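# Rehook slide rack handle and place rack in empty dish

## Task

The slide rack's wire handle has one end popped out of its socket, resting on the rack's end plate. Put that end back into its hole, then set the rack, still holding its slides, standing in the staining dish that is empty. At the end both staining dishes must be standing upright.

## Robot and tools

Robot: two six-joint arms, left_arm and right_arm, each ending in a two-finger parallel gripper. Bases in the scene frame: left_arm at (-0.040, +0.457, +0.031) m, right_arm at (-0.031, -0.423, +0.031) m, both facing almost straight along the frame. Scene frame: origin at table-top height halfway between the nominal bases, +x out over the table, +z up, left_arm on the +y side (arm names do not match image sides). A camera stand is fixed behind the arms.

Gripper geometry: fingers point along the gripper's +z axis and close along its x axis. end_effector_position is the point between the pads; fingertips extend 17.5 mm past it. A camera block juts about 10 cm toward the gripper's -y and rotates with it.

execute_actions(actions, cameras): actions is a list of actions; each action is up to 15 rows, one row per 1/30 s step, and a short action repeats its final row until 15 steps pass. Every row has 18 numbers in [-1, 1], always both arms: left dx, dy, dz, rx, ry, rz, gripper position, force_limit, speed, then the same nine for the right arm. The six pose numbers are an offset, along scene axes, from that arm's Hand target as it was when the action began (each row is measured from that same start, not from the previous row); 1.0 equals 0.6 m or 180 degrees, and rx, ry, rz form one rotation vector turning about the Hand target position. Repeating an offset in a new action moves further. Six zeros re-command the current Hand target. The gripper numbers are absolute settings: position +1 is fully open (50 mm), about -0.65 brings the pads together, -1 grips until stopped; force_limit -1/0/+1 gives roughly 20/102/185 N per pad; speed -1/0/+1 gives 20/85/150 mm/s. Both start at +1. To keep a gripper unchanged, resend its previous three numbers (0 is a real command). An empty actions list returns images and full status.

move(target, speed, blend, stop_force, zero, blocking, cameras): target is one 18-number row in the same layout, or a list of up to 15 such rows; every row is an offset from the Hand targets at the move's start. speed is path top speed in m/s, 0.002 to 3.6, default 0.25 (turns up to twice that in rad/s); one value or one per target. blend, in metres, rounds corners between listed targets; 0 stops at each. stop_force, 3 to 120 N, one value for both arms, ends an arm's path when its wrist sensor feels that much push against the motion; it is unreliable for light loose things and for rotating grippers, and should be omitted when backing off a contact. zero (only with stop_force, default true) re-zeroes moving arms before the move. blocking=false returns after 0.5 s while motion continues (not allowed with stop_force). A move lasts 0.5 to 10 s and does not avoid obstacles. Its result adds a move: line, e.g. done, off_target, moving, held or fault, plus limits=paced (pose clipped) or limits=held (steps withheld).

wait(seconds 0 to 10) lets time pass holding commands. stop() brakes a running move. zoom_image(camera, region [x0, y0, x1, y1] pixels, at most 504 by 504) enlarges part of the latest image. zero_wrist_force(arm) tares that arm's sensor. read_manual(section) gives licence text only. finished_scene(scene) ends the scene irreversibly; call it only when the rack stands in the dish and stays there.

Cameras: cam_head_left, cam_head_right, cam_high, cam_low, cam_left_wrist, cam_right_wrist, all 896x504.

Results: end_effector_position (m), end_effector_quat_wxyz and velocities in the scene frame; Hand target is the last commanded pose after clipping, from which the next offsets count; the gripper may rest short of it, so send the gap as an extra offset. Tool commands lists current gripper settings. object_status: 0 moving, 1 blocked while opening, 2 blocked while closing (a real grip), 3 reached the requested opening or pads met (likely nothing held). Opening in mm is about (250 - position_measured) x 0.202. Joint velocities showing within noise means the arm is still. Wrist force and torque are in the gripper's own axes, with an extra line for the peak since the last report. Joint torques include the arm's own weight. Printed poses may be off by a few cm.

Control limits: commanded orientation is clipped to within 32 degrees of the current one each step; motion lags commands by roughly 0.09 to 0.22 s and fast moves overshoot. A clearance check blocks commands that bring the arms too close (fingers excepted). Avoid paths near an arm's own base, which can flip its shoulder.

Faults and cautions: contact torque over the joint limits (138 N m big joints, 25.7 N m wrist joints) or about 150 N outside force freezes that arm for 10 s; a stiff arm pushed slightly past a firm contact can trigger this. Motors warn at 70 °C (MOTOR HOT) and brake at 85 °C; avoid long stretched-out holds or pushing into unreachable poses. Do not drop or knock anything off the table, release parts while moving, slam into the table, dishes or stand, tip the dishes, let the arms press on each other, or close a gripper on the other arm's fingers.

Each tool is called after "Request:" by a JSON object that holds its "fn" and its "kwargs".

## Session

Request:
{"fn": "execute_actions", "kwargs": {"actions": []}}

Request:
{"fn": "zoom_image", "kwargs": {"camera": "cam_head_left", "region": [340, 220, 560, 400]}}

Request:
{"fn": "zoom_image", "kwargs": {"camera": "cam_low", "region": [370, 180, 550, 300]}}

Request:
{"fn": "zoom_image", "kwargs": {"camera": "cam_high", "region": [360, 160, 580, 350]}}

Scene clock: 0.00 s.
left_arm: end_effector_position=(+0.7060, +0.0454, +0.3398) position_measured=3 object_status=3 end_effector_quat_wxyz=(+0.454, +0.692, -0.476, +0.296) | right_arm: end_effector_position=(+0.0873, -0.0072, +0.1724) position_measured=3 object_status=3 end_effector_quat_wxyz=(+0.432, +0.639, +0.239, -0.589)
Joint positions: left_arm=[-0.35 -0.769 1.039 -2.525 -2.58 1.986] | right_arm=[4.528 -2.492 -1.174 -2.692 1.957 1.818]
Joint velocities: within noise
Joint torques (N m): no reading
Wrist force (N): no reading
Wrist torque (N m): no reading
Wrist force, peak (N): no reading
Hand target: left_arm +0.7060, +0.0454, +0.3398; +0.454, +0.692, -0.476, +0.296 | right_arm +0.0873, -0.0072, +0.1724; +0.432, +0.639, +0.239, -0.589
Tool commands: left_gripper/position=+1.0 left_gripper/force_limit=+1.0 left_gripper/speed=+1.0 right_gripper/position=+1.0 right_gripper/force_limit=+1.0 right_gripper/speed=+1.0

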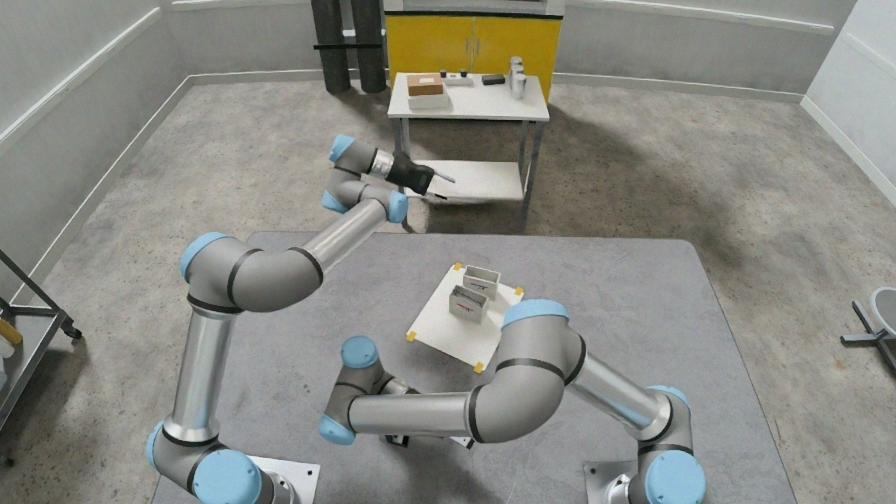

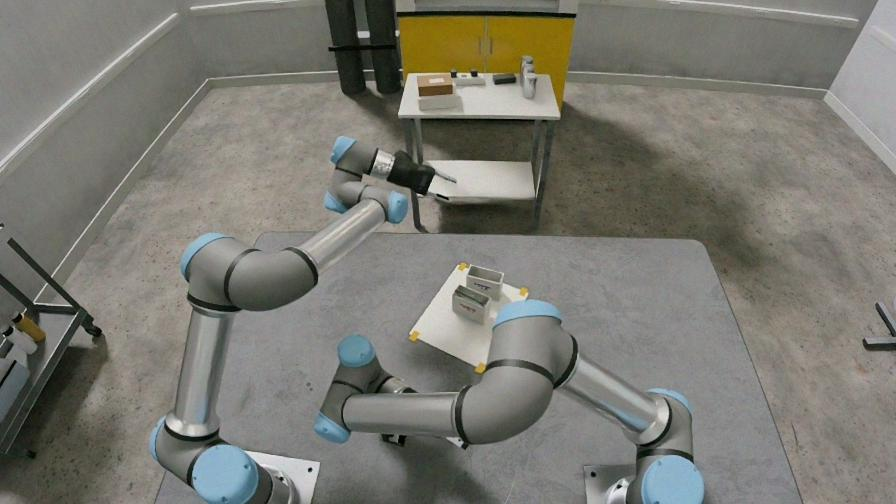

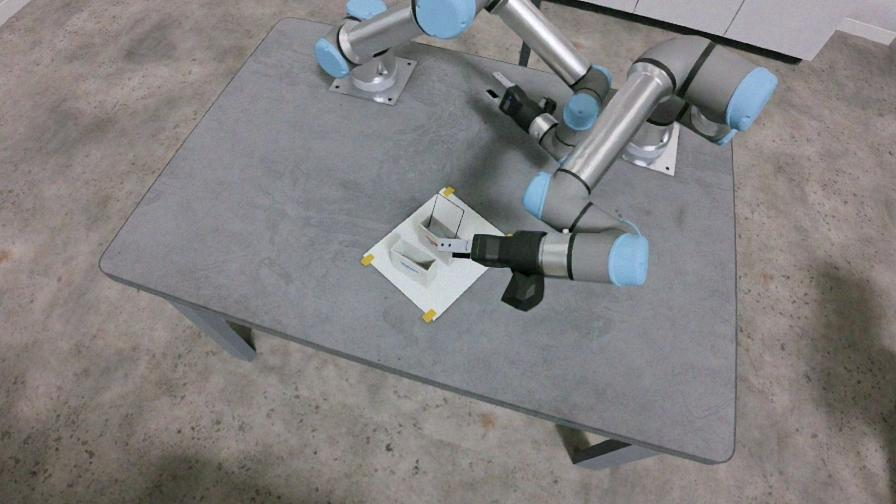

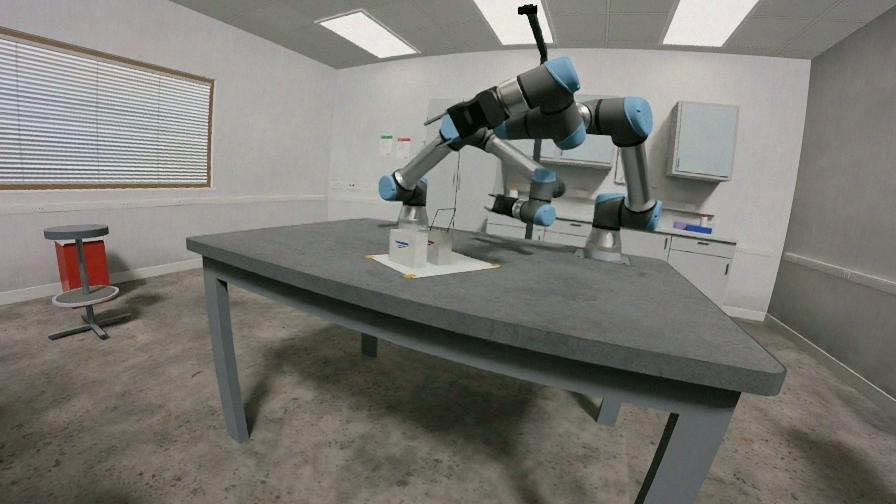

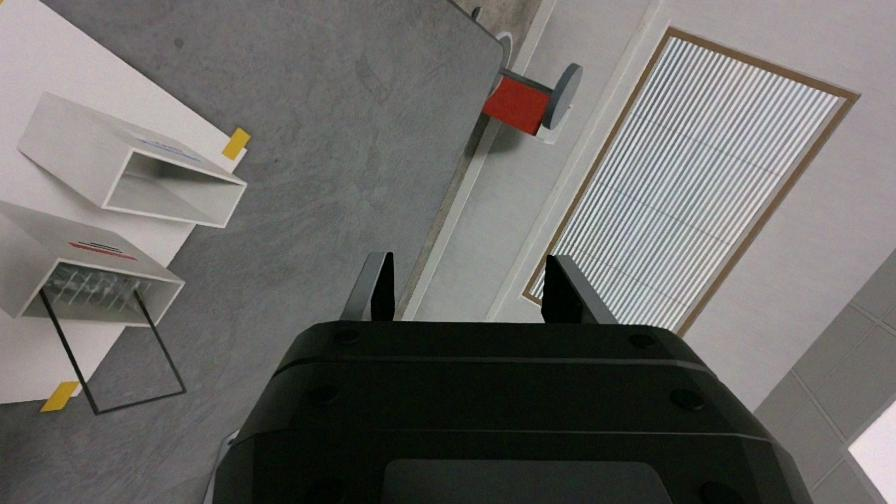

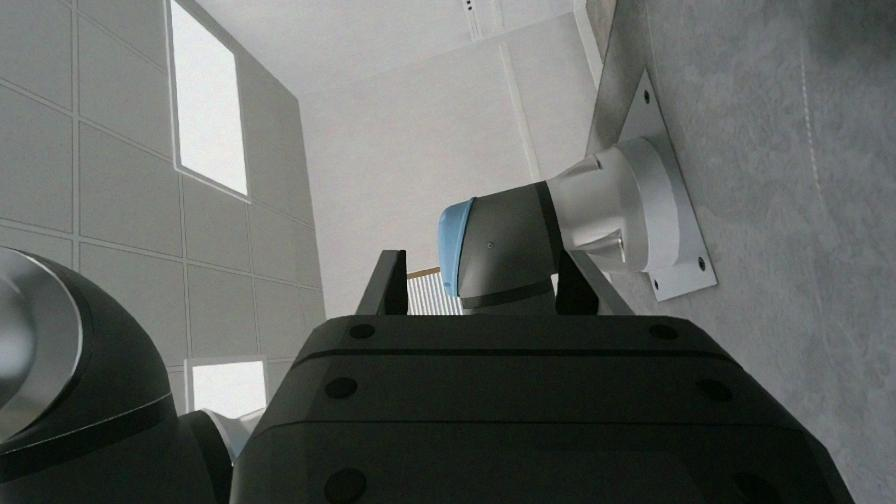

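Scaled by 2.291 from the camera's 896x504 image, which has a finer 1280x720 frame.

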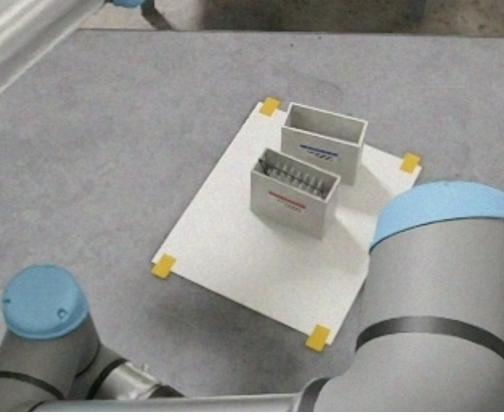

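Scaled by 2.800 from the camera's 896x504 image, which has a finer 1280x720 frame.

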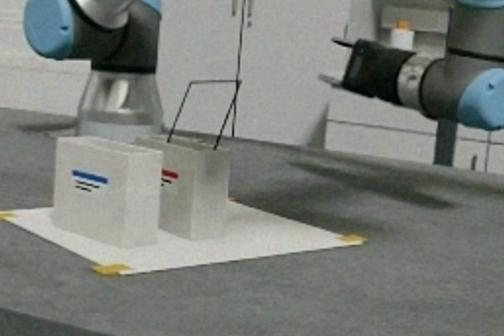

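Scaled by 2.291 from the camera's 896x504 image, which has a finer 1280x720 frame.

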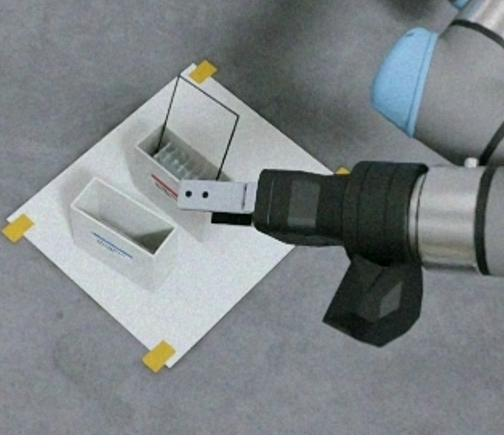

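Request:
{"fn": "move", "kwargs": {"target": [[-0.1,-0.01,0.03,0.115,-0.177,-0.269,1,1,1,0.1,-0.05,0.2,0,0,0,1,1,1],[-0.26,-0.025,0.02,0.23,-0.353,-0.538,1,1,1,0.555,-0.405,0.247,0.571,0.006,-0.04,1,1,1]], "speed": 0.5, "blend": 0.04, "cameras": ["cam_left_wrist","cam_right_wrist","cam_high"]}}

Scene clock: 11.73 s.
left_arm: end_effector_position=(+0.5500, +0.0303, +0.3518) position_measured=3 object_status=3 end_effector_quat_wxyz=(+0.000, +0.000, +1.000, -0.001) | right_arm: end_effector_position=(+0.4203, -0.2501, +0.3206) position_measured=3 object_status=3 end_effector_quat_wxyz=(-0.264, +0.744, +0.578, -0.209)
Joint positions: left_arm=[-0.756 -1.004 0.853 -1.421 -1.572 3.902] | right_arm=[3.582 -1.895 -1.301 -2.087 1.977 0.56]
Joint torques (N m): left_arm=[8.54 -42.96 -26.09 -0.8 -2.22 -1.69] | right_arm=[-8.62 43.24 14.75 3.21 -0.17 -2.13]
Wrist force (N): left_arm=[-1.2 -0.6 -0.7] | right_arm=[0.4 3.1 3.3]
Wrist torque (N m): left_arm=[0.21 -0.16 -0.01] | right_arm=[0.65 0.05 0.19]
Wrist force, peak (N): left_arm=[0.4 -1.5 -1.5] | right_arm=[-1.0 4.4 2.5]
Hand target: left_arm +0.5500, +0.0304, +0.3518; +0.000, +0.000, +1.000, -0.001 | right_arm +0.4203, -0.2502, +0.3206; -0.264, +0.744, +0.578, -0.209
Off the commanded pose: left_arm 0.000 m, 0 deg | right_arm 0.000 m, 0 deg.
move: done
Images, in order (width x height): cam_high 896x504, cam_left_wrist 896x504, cam_right_wrist 896x504.

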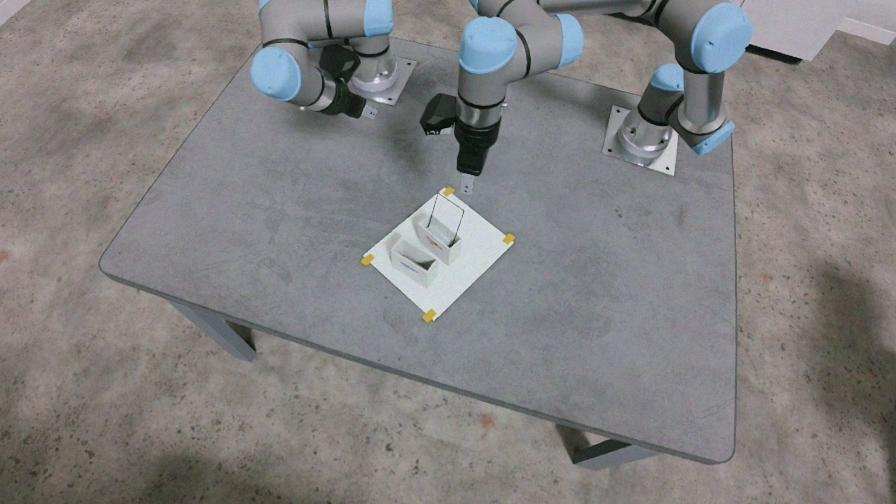

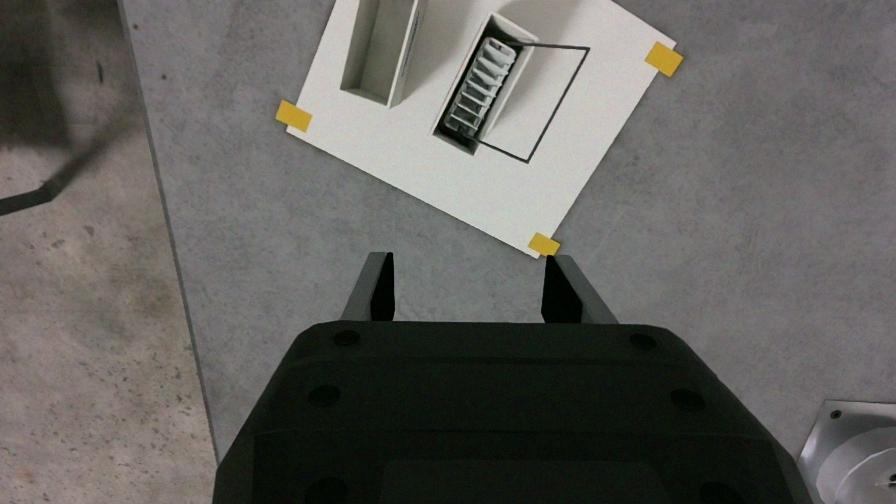

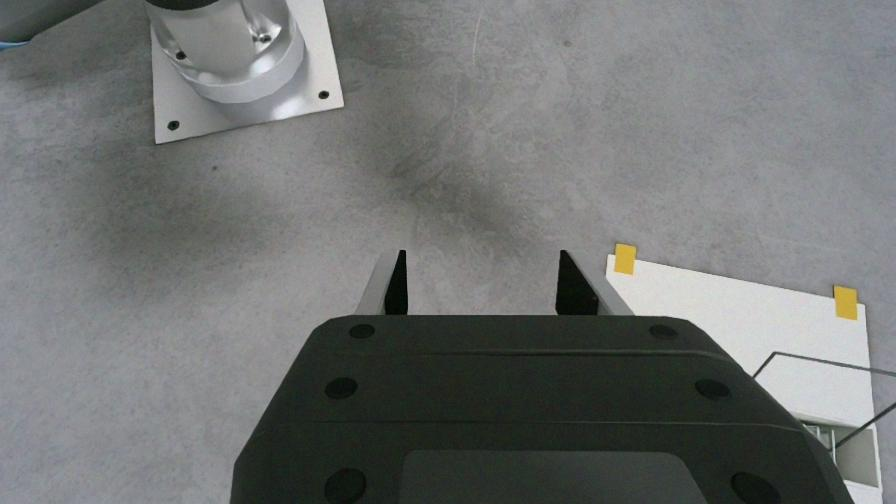

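Request:
{"fn": "zoom_image", "kwargs": {"camera": "cam_left_wrist", "region": [420, 0, 600, 180]}}

Scaled by 2.800 from the camera's 896x504 image, which has a finer 1280x720 frame.

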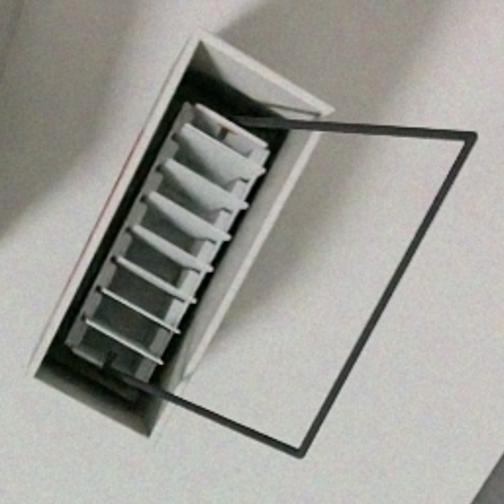

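Request:
{"fn": "move", "kwargs": {"target": [[-0.02,-0.015,-0.1,0.02,0.0124,0.1772,-0.1,0,0,-0.033,0.1,0,0.0042,0,0.467,0.2,0,0],[-0.0467,-0.0367,-0.23,0.0397,0.0248,0.3544,-0.1,0,0,-0.033,0.317,-0.067,0.0085,0,0.934,0.2,0,0]], "speed": 0.45, "blend": 0.02, "cameras": ["cam_left_wrist","cam_right_wrist","cam_high"]}}

Request:
{"fn": "zoom_image", "kwargs": {"camera": "cam_right_wrist", "region": [250, 100, 700, 320]}}

Scene clock: 40.40 s.
left_arm: end_effector_position=(+0.5436, +0.0255, +0.3197) position_measured=167 object_status=3 end_effector_quat_wxyz=(-0.010, -0.148, +0.989, +0.016) | right_arm: end_effector_position=(+0.4121, -0.2248, +0.3208) position_measured=123 object_status=3 end_effector_quat_wxyz=(-0.190, +0.532, +0.777, -0.278)
Joint positions: left_arm=[-0.768 -0.991 0.905 -1.447 -1.57 3.594] | right_arm=[3.766 -1.971 -1.175 -2.239 1.726 0.192]
Joint torques (N m): left_arm=[-4.59 -54.33 -33.04 -2.28 -3.21 1.56] | right_arm=[-11.24 49.05 16.27 2.66 3.19 0.77]
Wrist force (N): left_arm=[-1.4 -0.4 -0.7] | right_arm=[0.5 3.1 3.2]
Wrist torque (N m): left_arm=[0.25 -0.13 -0.08] | right_arm=[0.65 0.01 0.15]
Wrist force, peak (N): left_arm=[-1.4 -0.5 -1.0] | right_arm=[9.9 3.7 3.1]
Hand target: left_arm +0.5436, +0.0256, +0.3198; -0.010, -0.148, +0.989, +0.016 (not the last commanded pose) | right_arm +0.4121, -0.2248, +0.3208; -0.190, +0.532, +0.777, -0.278 (not the last commanded pose)
Off the commanded pose: left_arm 0.109 m, 47 deg | right_arm 0.170 m, 133 deg.
move: held (right_arm; a check stopped the path), off_target (left_arm; braked when a check withheld steps of right_arm); path passed 0 of 2 targets; limits=held
pose unreachable (right arm): on one or more control steps of this call, first in action 0 (counted from 0), this arm could not follow its commanded pose, so it was not sent that pose on those steps. It may still have moved: this result reports where it is.
cause: moving toward the commanded pose would bring a part of the arm too close to another arm (a part of this arm just beyond joint 3 (elbow) and a part of the left arm just beyond its joint 3 (elbow), along the way the arms are being sent, or toward where that arm still pushes).
Images, in order (width x height): cam_high 896x504, cam_left_wrist 896x504, cam_right_wrist 896x504.

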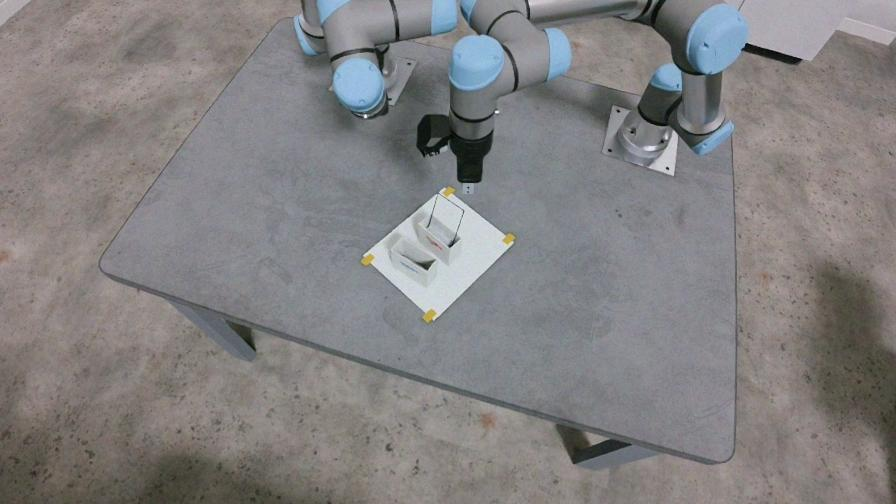

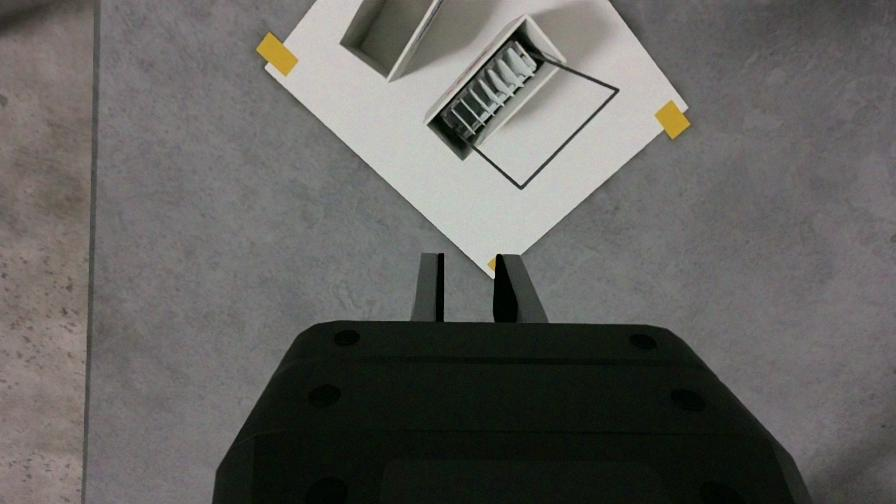

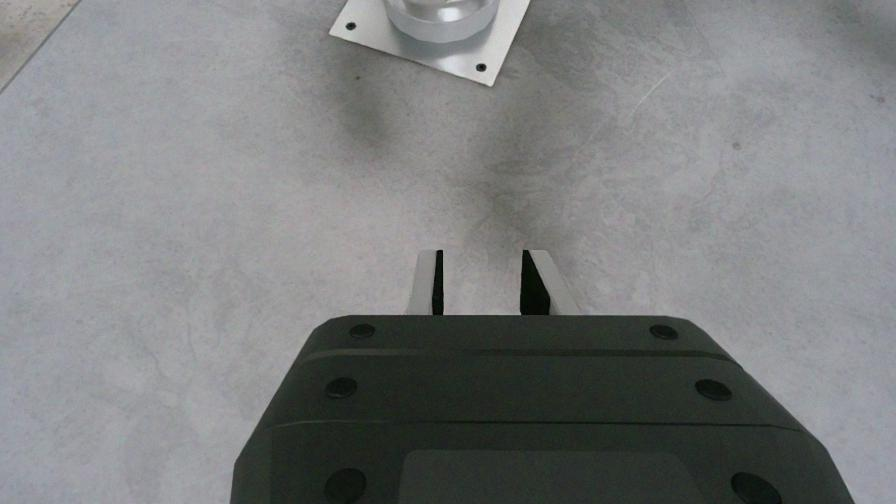

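Scaled by 1.120 from the camera's 896x504 image, which has a finer 1280x720 frame.

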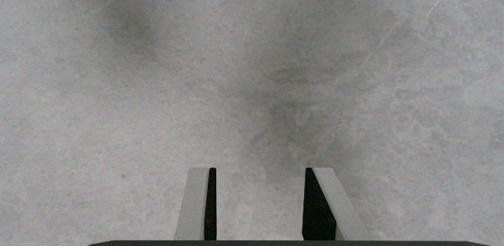

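Request:
{"fn": "move", "kwargs": {"target": [0,0,0,0,0,0.6306,-0.1,0,0,0.047,-0.025,-0.09,0.1346,0.1234,-0.747,0.2,0,0], "speed": 0.9}}

Request:
{"fn": "move", "kwargs": {"target": [-0.036,-0.029,-0.17,0.0643,0.0142,0.6286,-0.1,0,0,0,0,0,0,0,0,0.2,0,0], "speed": 0.9, "cameras": ["cam_left_wrist","cam_right_wrist"]}}

Request:
{"fn": "zoom_image", "kwargs": {"camera": "cam_left_wrist", "region": [300, 100, 650, 320]}}

Scene clock: 50.47 s.
left_arm: end_effector_position=(+0.5436, +0.0256, +0.3198) position_measured=167 object_status=3 end_effector_quat_wxyz=(+0.018, +0.718, -0.696, -0.006) end_effector_velocity=(+0.000, +0.000, +0.000) end_effector_angular_velocity=(-0.001, +0.002, +0.005) | right_arm: end_effector_position=(+0.4257, -0.2336, +0.2947) position_measured=123 object_status=3 end_effector_quat_wxyz=(-0.444, +0.818, +0.351, -0.102)
Joint positions: left_arm=[-0.755 -1.007 0.937 -1.49 -1.607 2.303] | right_arm=[3.417 -1.81 -1.631 -1.729 2.431 0.814]
Joint velocities: left_arm=[0 0 -0.001 0.001 -0.002 -0.005] | right_arm=[within noise]
Joint torques (N m): left_arm=[-11.23 -41.93 -34.4 -0.62 2.72 -2.43] | right_arm=[11.46 28.69 14.25 1.4 4.73 0.3]
Wrist force (N): left_arm=[-1.0 -0.4 -1.0] | right_arm=[1.2 3.0 3.1]
Wrist torque (N m): left_arm=[0.26 -0.18 -0.08] | right_arm=[0.62 -0.07 0.41]
Wrist force, peak (N): left_arm=[-1.4 -0.2 -1.2] | right_arm=[-9.0 8.4 0.7]
Hand target: left_arm +0.5436, +0.0256, +0.3198; +0.018, +0.718, -0.696, -0.006 (not the last commanded pose) | right_arm +0.4257, -0.2336, +0.2946; -0.444, +0.818, +0.351, -0.102 (not the last commanded pose)
Off the commanded pose: left_arm 0.000 m, 39 deg | right_arm 0.032 m, 69 deg.
move: held (right_arm; a check stopped the path), off_target (left_arm; braked when a check withheld steps of right_arm); limits=held
pose unreachable (right arm): on one or more control steps of this call, first in action 0 (counted from 0), this arm could not follow its commanded pose, so it was not sent that pose on those steps. It may still have moved: this result reports where it is.
cause: moving toward the commanded pose would bring two parts of the arm too close to each other (its gripper and another part of the arm, with joints 4 (wrist 1) to 6 (wrist 3) between them, 8 mm apart when it was first held).

Scene clock: 52.30 s.
left_arm: end_effector_position=(+0.5220, +0.0082, +0.2177) position_measured=167 object_status=3 end_effector_quat_wxyz=(-0.033, +0.973, +0.219, -0.061) | right_arm: end_effector_position=(+0.4257, -0.2336, +0.2946) position_measured=123 object_status=3 end_effector_quat_wxyz=(-0.444, +0.818, +0.351, -0.102)
Joint positions: left_arm=[-0.78 -0.934 1.059 -1.577 -1.645 0.3] | right_arm=[3.417 -1.81 -1.631 -1.729 2.431 0.814]
Joint torques (N m): left_arm=[8.92 -59.31 -32.96 -0.04 2.47 -2.14] | right_arm=[11.53 30.75 15.09 3.9 4.84 0.46]
Wrist force (N): left_arm=[-1.5 -0.5 -0.5] | right_arm=[1.1 2.9 3.0]
Wrist torque (N m): left_arm=[0.27 -0.14 -0.13] | right_arm=[0.60 -0.04 0.41]
Wrist force, peak (N): left_arm=[-1.4 -0.1 -1.4] | right_arm=[1.2 3.4 3.6]
Hand target: left_arm +0.5220, +0.0082, +0.2178; -0.033, +0.973, +0.219, -0.061 | right_arm +0.4257, -0.2336, +0.2946; -0.444, +0.818, +0.351, -0.102
Off the commanded pose: left_arm 0.000 m, 0 deg | right_arm 0.000 m, 0 deg.
move: done
Images, in order (width x height): cam_left_wrist 896x504, cam_right_wrist 896x504.

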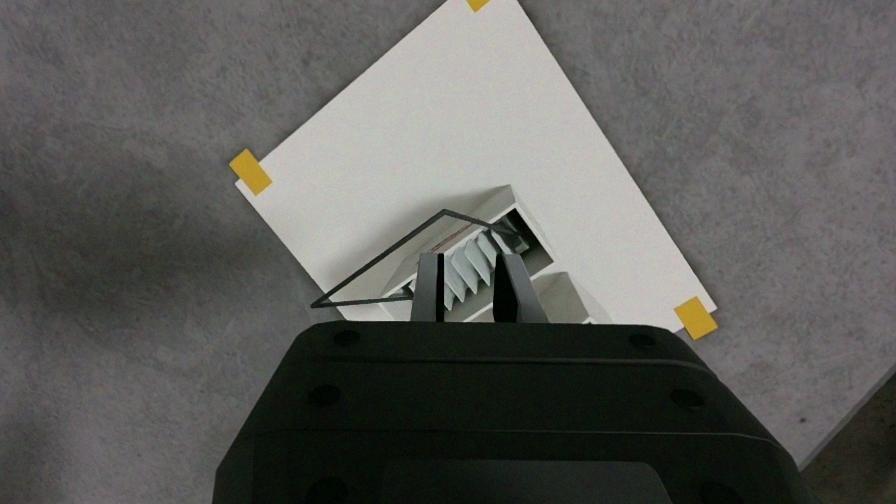

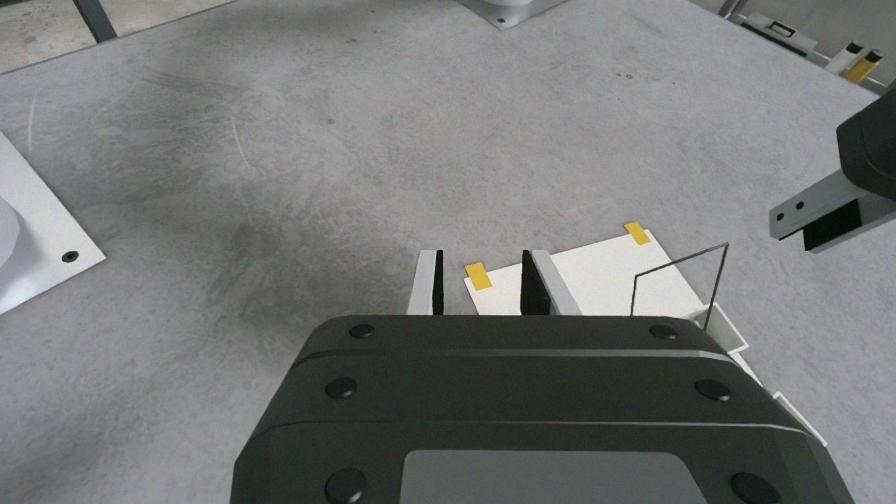

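Scaled by 1.440 from the camera's 896x504 image, which has a finer 1280x720 frame.

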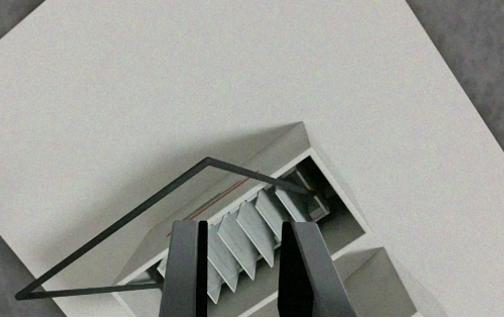

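Request:
{"fn": "move", "kwargs": {"target": [0,0,0,0.0349,-0.0131,0.2118,-0.1,0,0,0.124,0.01,-0.124,0.0425,0.0671,-0.2297,0.2,0,0], "speed": 0.6, "cameras": ["cam_left_wrist","cam_right_wrist"]}}

Request:
{"fn": "zoom_image", "kwargs": {"camera": "cam_left_wrist", "region": [300, 100, 650, 320]}}

Request:
{"fn": "zoom_image", "kwargs": {"camera": "cam_right_wrist", "region": [350, 50, 600, 300]}}

Scene clock: 56.97 s.
left_arm: end_effector_position=(+0.5221, +0.0082, +0.2178) position_measured=167 object_status=3 end_effector_quat_wxyz=(-0.040, +0.952, +0.299, -0.056) | right_arm: end_effector_position=(+0.4284, -0.2333, +0.2919) position_measured=123 object_status=3 end_effector_quat_wxyz=(-0.449, +0.821, +0.338, -0.098)
Joint positions: left_arm=[-0.782 -0.934 1.058 -1.575 -1.639 0.131] | right_arm=[3.411 -1.812 -1.644 -1.704 2.446 0.837]
Joint torques (N m): left_arm=[-8.48 -42.54 -29.16 -1.8 -1.61 -2.21] | right_arm=[11.62 41.7 38.44 -0.39 -1.28 -1.68]
Wrist force (N): left_arm=[-1.5 -0.5 -0.6] | right_arm=[0.9 3.1 3.1]
Wrist torque (N m): left_arm=[0.27 -0.11 -0.13] | right_arm=[0.62 -0.02 0.40]
Wrist force, peak (N): left_arm=[-1.8 -0.6 -0.7] | right_arm=[0.1 8.9 4.2]
Hand target: left_arm +0.5220, +0.0082, +0.2178; -0.040, +0.952, +0.300, -0.056 (not the last commanded pose) | right_arm +0.4284, -0.2333, +0.2919; -0.449, +0.821, +0.338, -0.098 (not the last commanded pose)
Off the commanded pose: left_arm 0.000 m, 29 deg | right_arm 0.102 m, 42 deg.
move: held (right_arm; a check stopped the path), off_target (left_arm; braked when a check withheld steps of right_arm); limits=held
pose unreachable (right arm): on one or more control steps of this call, first in action 0 (counted from 0), this arm could not follow its commanded pose, so it was not sent that pose on those steps. It may still have moved: this result reports where it is.
cause: moving toward the commanded pose would bring two parts of the arm too close to each other (its gripper and another part of the arm, with joints 4 (wrist 1) to 6 (wrist 3) between them, 6 mm apart when it was first held).
Images, in order (width x height): cam_left_wrist 896x504, cam_right_wrist 896x504.

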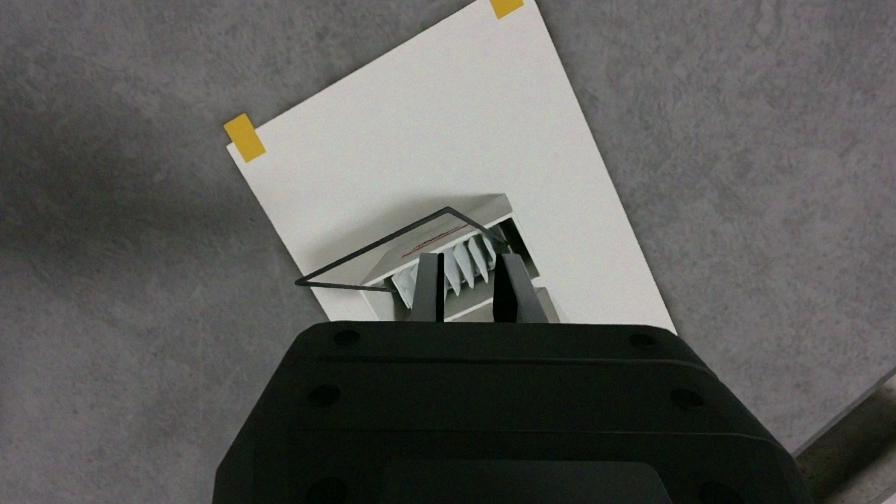

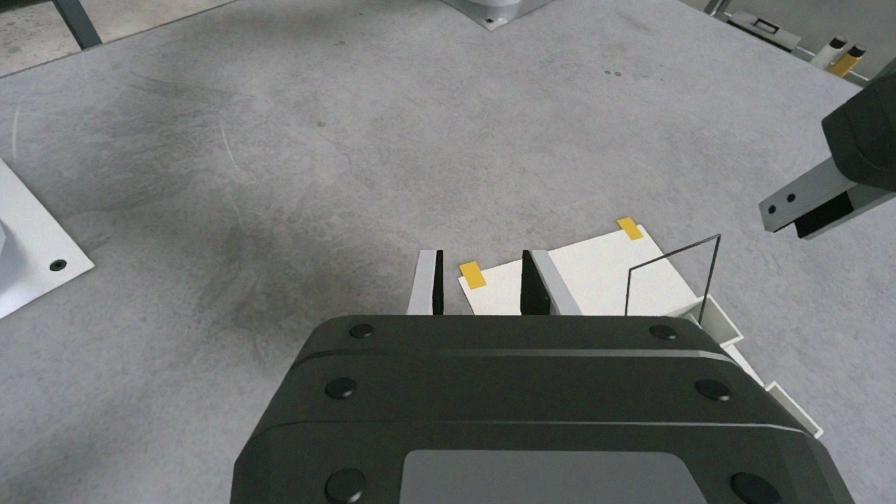

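Scaled by 1.440 from the camera's 896x504 image, which has a finer 1280x720 frame.

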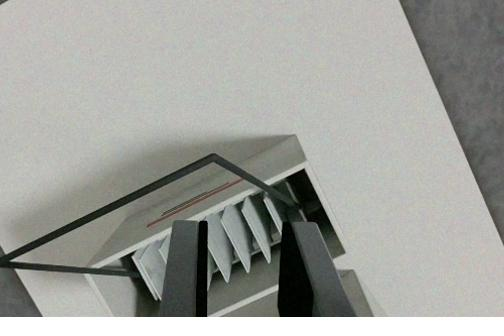

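Scaled by 2.016 from the camera's 896x504 image, which has a finer 1280x720 frame.

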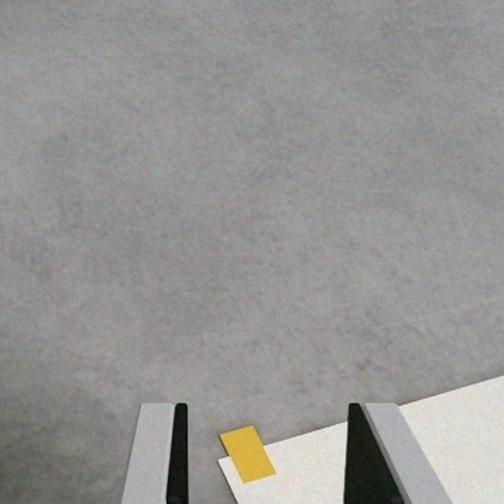

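Request:
{"fn": "move", "kwargs": {"target": [0,0,0,0,0,0,-0.1,0,0,0.16,-0.09,0.04,0,0,0,0.2,0,0], "speed": 0.4}}

Request:
{"fn": "move", "kwargs": {"target": [0,0,0,0.0262,-0.0098,0.1588,-0.1,0,0,0,0,-0.04,0.04,0.063,-0.216,0.2,0,0], "speed": 0.5, "cameras": ["cam_left_wrist","cam_right_wrist"]}}

Request:
{"fn": "zoom_image", "kwargs": {"camera": "cam_left_wrist", "region": [300, 100, 650, 320]}}

Scene clock: 59.07 s.
left_arm: end_effector_position=(+0.5220, +0.0082, +0.2178) position_measured=167 object_status=3 end_effector_quat_wxyz=(-0.040, +0.952, +0.300, -0.056) | right_arm: end_effector_position=(+0.5244, -0.2873, +0.3159) position_measured=123 object_status=3 end_effector_quat_wxyz=(-0.449, +0.821, +0.338, -0.098)
Joint positions: left_arm=[-0.782 -0.934 1.058 -1.575 -1.639 0.13] | right_arm=[3.293 -2.036 -1.244 -1.996 2.389 0.682]
Joint torques (N m): left_arm=[1.04 -42.26 -18.44 -5.12 -3.35 -2.19] | right_arm=[5.18 33.58 37.75 -0.46 4.56 -0.69]
Wrist force (N): left_arm=[-1.4 -0.5 -0.3] | right_arm=[1.1 3.0 3.0]
Wrist torque (N m): left_arm=[0.27 -0.12 -0.10] | right_arm=[0.62 -0.06 0.19]
Wrist force, peak (N): left_arm=[-1.8 -0.4 -0.7] | right_arm=[0.0 1.5 6.1]
Hand target: left_arm +0.5220, +0.0082, +0.2178; -0.040, +0.952, +0.300, -0.056 | right_arm +0.5244, -0.2873, +0.3159; -0.449, +0.821, +0.338, -0.098
Off the commanded pose: left_arm 0.000 m, 0 deg | right_arm 0.000 m, 0 deg.
move: done

Scene clock: 59.97 s.
left_arm: end_effector_position=(+0.5220, +0.0082, +0.2178) position_measured=167 object_status=3 end_effector_quat_wxyz=(-0.049, +0.913, +0.401, -0.048) | right_arm: end_effector_position=(+0.5243, -0.2874, +0.3126) position_measured=123 object_status=3 end_effector_quat_wxyz=(-0.467, +0.830, +0.292, -0.087)
Joint positions: left_arm=[-0.784 -0.933 1.055 -1.57 -1.632 -0.09] | right_arm=[3.274 -2.009 -1.319 -1.919 2.451 0.761]
Joint torques (N m): left_arm=[-7.64 -45.84 -28.27 -2.39 -0.2 -0.59] | right_arm=[12.58 33.2 14.81 1.95 -0.98 1.01]
Wrist force (N): left_arm=[-1.5 -0.7 -0.9] | right_arm=[1.2 3.1 3.2]
Wrist torque (N m): left_arm=[0.27 -0.10 -0.12] | right_arm=[0.64 -0.06 0.39]
Wrist force, peak (N): left_arm=[-1.7 -0.7 -1.0] | right_arm=[-3.4 8.3 1.2]
Hand target: left_arm +0.5220, +0.0082, +0.2178; -0.049, +0.913, +0.401, -0.048 (not the last commanded pose) | right_arm +0.5242, -0.2874, +0.3125; -0.467, +0.830, +0.292, -0.087 (not the last commanded pose)
Off the commanded pose: left_arm 0.000 m, 17 deg | right_arm 0.021 m, 35 deg.
move: held (right_arm; a check stopped the path), off_target (left_arm; braked when a check withheld steps of right_arm); limits=held
pose unreachable (right arm): on one or more control steps of this call, first in action 0 (counted from 0), this arm could not follow its commanded pose, so it was not sent that pose on those steps. It may still have moved: this result reports where it is.
cause: moving toward the commanded pose would bring two parts of the arm too close to each other (its gripper and another part of the arm, with joints 4 (wrist 1) to 6 (wrist 3) between them, 6 mm apart when it was first held).
Images, in order (width x height): cam_left_wrist 896x504, cam_right_wrist 896x504.

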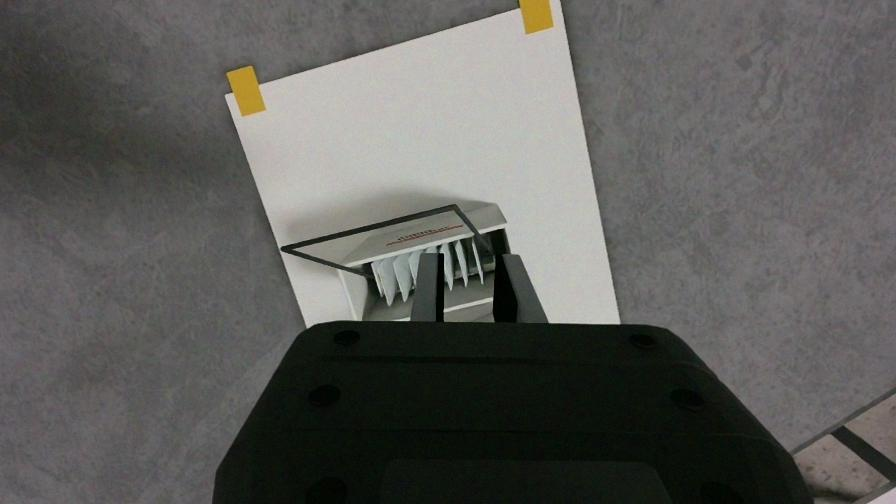

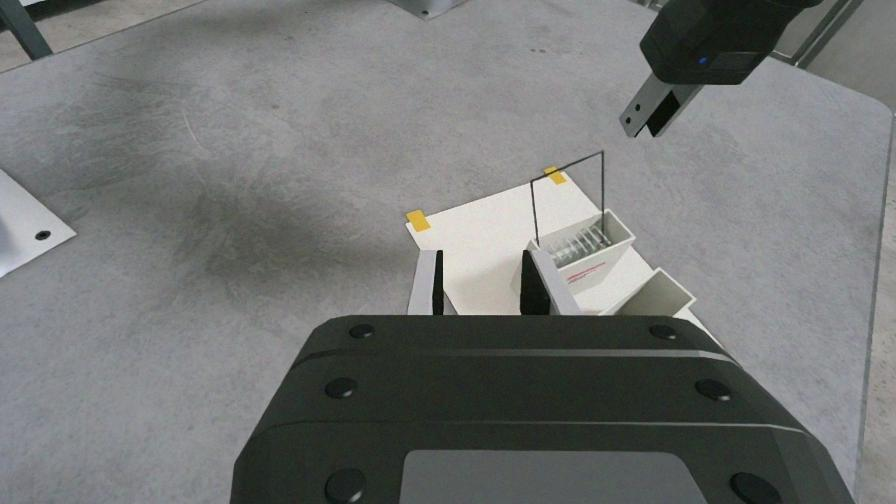

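Scaled by 1.440 from the camera's 896x504 image, which has a finer 1280x720 frame.

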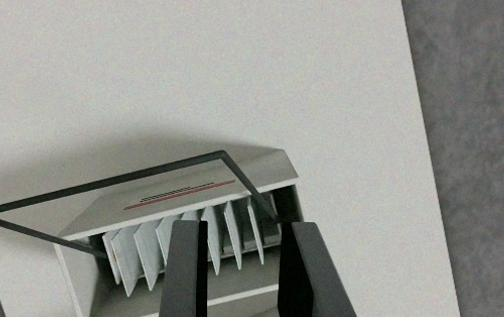

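Request:
{"fn": "move", "kwargs": {"target": [[0,0,-0.05,0.045,-0.0205,0.093,-0.1,0,0,0,0,0,0,0,0,0.2,0,0],[-0.0148,0.0072,-0.1537,0.045,-0.0205,0.093,-0.1,0,0,0,0,0,0,0,0,0.2,0,0]], "speed": [0.2,0.1], "stop_force": 8, "cameras": ["cam_left_wrist","cam_right_wrist"]}}

Request:
{"fn": "zoom_image", "kwargs": {"camera": "cam_left_wrist", "region": [300, 100, 600, 330]}}

Request:
{"fn": "zoom_image", "kwargs": {"camera": "cam_right_wrist", "region": [500, 120, 680, 300]}}

Scene clock: 67.73 s.
left_arm: end_effector_position=(+0.5131, +0.0125, +0.1256) position_measured=167 object_status=3 end_effector_quat_wxyz=(-0.092, +0.841, +0.534, +0.003) | right_arm: end_effector_position=(+0.5242, -0.2874, +0.3125) position_measured=123 object_status=3 end_effector_quat_wxyz=(-0.467, +0.830, +0.292, -0.087)
Joint positions: left_arm=[-0.823 -0.877 1.192 -1.703 -1.541 -0.439] | right_arm=[3.275 -2.009 -1.319 -1.919 2.451 0.761]
Joint torques (N m): left_arm=[8.72 -61.6 -17.35 -5.02 -0.75 2.34] | right_arm=[11.85 33.65 16 3.82 -0.84 1.24]
Wrist force (N): left_arm=[-0.6 -0.9 -0.8] | right_arm=[1.3 3.3 3.0]
Wrist torque (N m): left_arm=[0.23 -0.13 -0.07] | right_arm=[0.66 -0.09 0.40]
Wrist force, peak (N): left_arm=[-0.6 -0.6 -2.5] | right_arm=[1.4 3.5 3.4]
Hand target: left_arm +0.5132, +0.0125, +0.1256; -0.092, +0.841, +0.534, +0.003 | right_arm +0.5242, -0.2874, +0.3125; -0.467, +0.830, +0.292, -0.087
Off the commanded pose: left_arm 0.000 m, 0 deg | right_arm 0.000 m, 0 deg.
move: done
Images, in order (width x height): cam_left_wrist 896x504, cam_right_wrist 896x504.

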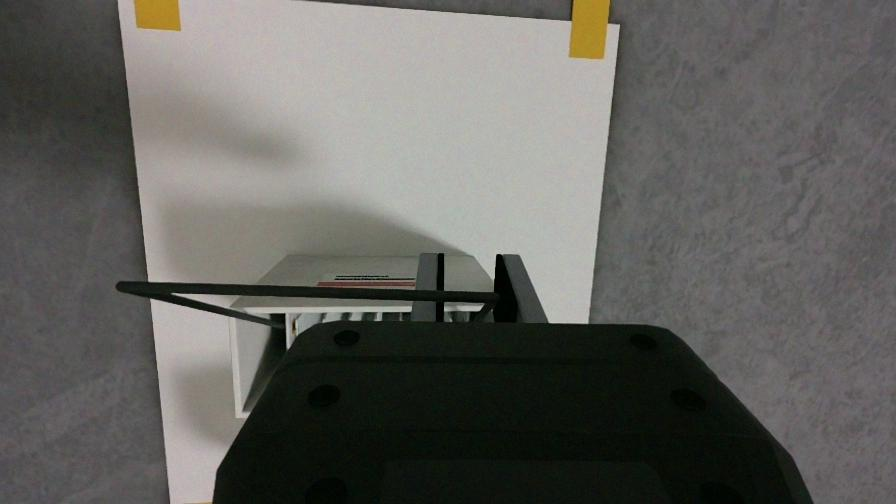

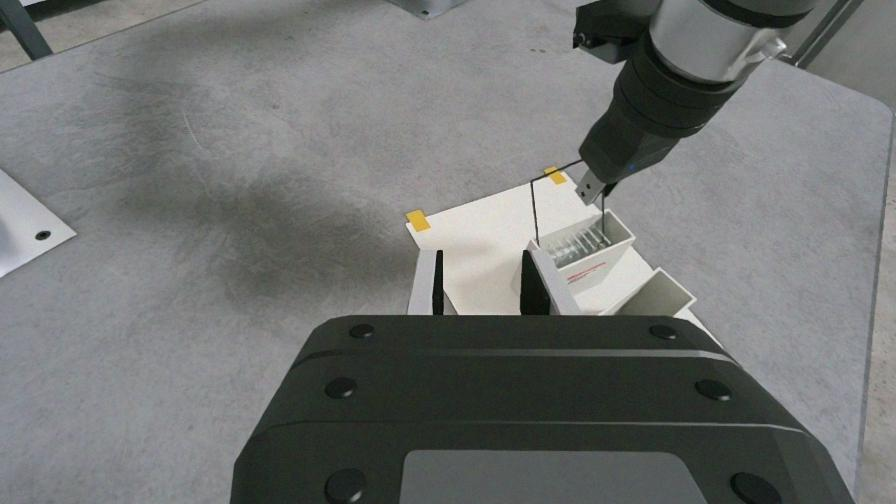

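Scaled by 1.680 from the camera's 896x504 image, which has a finer 1280x720 frame.

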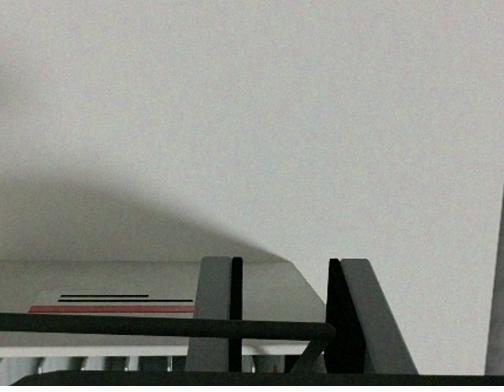

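Scaled by 2.800 from the camera's 896x504 image, which has a finer 1280x720 frame.

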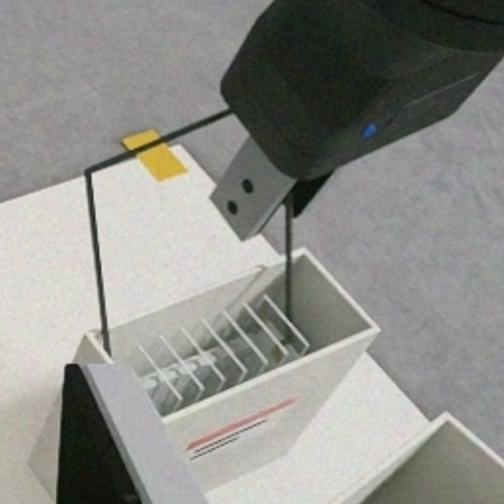

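Request:
{"fn": "move", "kwargs": {"target": [[0.0015,0.003,0,0,0,0,-0.1,0,0,0,0,0,0,0,0,0.2,0,0],[0.0015,0.003,0,0,0,0,-1,-1,-1,0,0,0,0,0,0,0.2,0,0]], "speed": 0.05, "cameras": ["cam_left_wrist","cam_right_wrist"]}}

Request:
{"fn": "zoom_image", "kwargs": {"camera": "cam_left_wrist", "region": [300, 100, 600, 330]}}

Request:
{"fn": "zoom_image", "kwargs": {"camera": "cam_right_wrist", "region": [500, 120, 680, 300]}}

Scene clock: 71.07 s.
left_arm: end_effector_position=(+0.5141, +0.0143, +0.1256) position_measured=240 object_status=0 end_effector_quat_wxyz=(-0.092, +0.841, +0.534, +0.003) | right_arm: end_effector_position=(+0.5242, -0.2874, +0.3125) position_measured=123 object_status=3 end_effector_quat_wxyz=(-0.467, +0.830, +0.292, -0.087)
Joint positions: left_arm=[-0.821 -0.878 1.194 -1.704 -1.541 -0.436] | right_arm=[3.275 -2.009 -1.319 -1.919 2.451 0.761]
Joint torques (N m): left_arm=[-6.48 -54.63 -25.93 -3.59 2.09 -1.34] | right_arm=[12.04 33.31 15.74 3.68 -0.83 0.68]
Wrist force (N): left_arm=[-0.6 -0.9 -0.7] | right_arm=[1.0 3.0 3.2]
Wrist torque (N m): left_arm=[0.21 -0.12 -0.16] | right_arm=[0.61 -0.05 0.40]
Wrist force, peak (N): left_arm=[-0.8 -1.0 -1.0] | right_arm=[1.2 3.3 3.7]
Hand target: left_arm +0.5141, +0.0143, +0.1256; -0.092, +0.841, +0.534, +0.003 | right_arm +0.5242, -0.2874, +0.3125; -0.467, +0.830, +0.292, -0.087
Off the commanded pose: left_arm 0.000 m, 0 deg | right_arm 0.000 m, 0 deg.
move: done
Images, in order (width x height): cam_left_wrist 896x504, cam_right_wrist 896x504.

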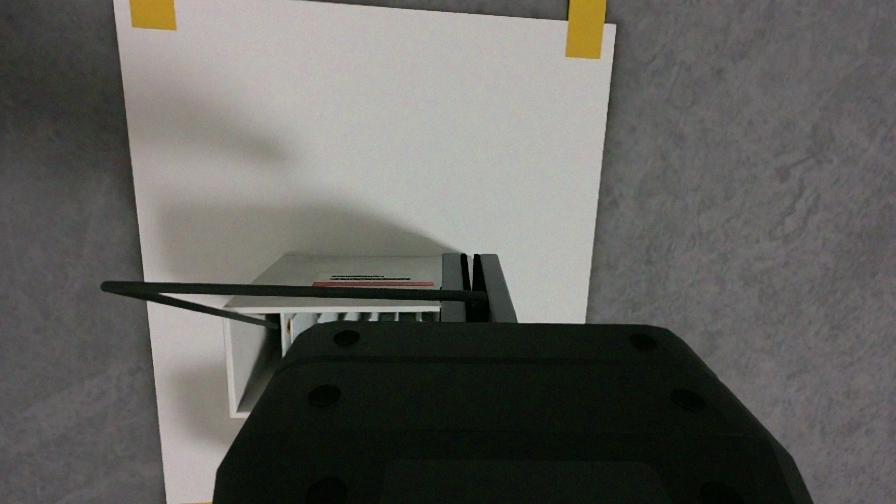

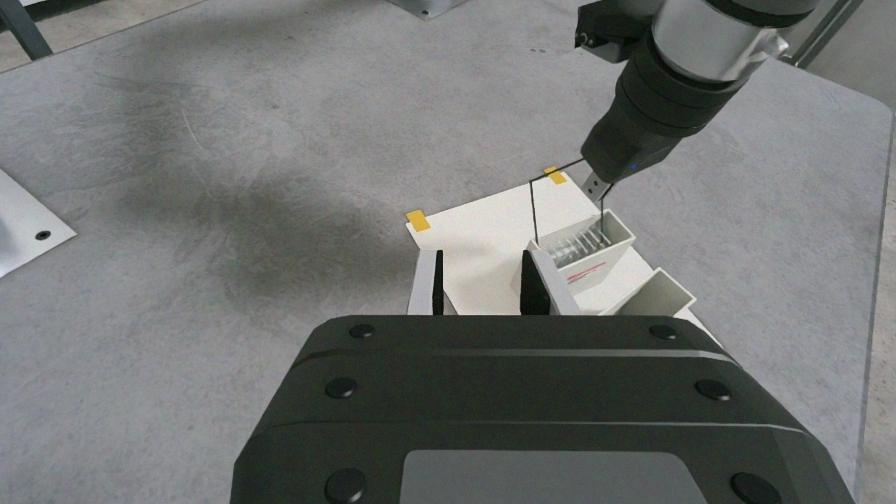

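Scaled by 1.680 from the camera's 896x504 image, which has a finer 1280x720 frame.

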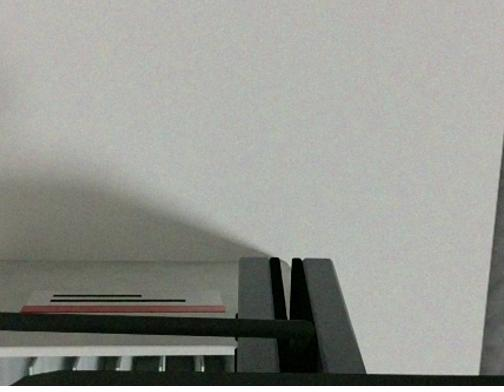

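Scaled by 2.800 from the camera's 896x504 image, which has a finer 1280x720 frame.

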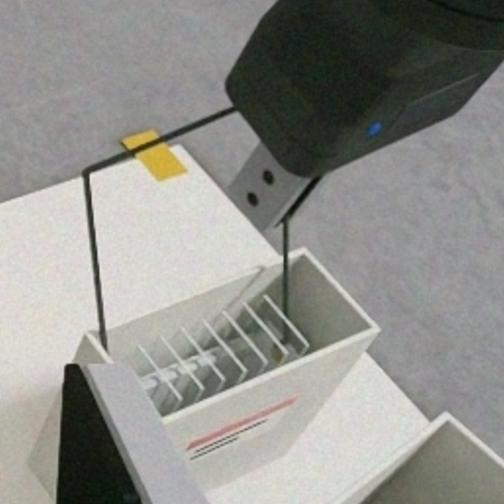

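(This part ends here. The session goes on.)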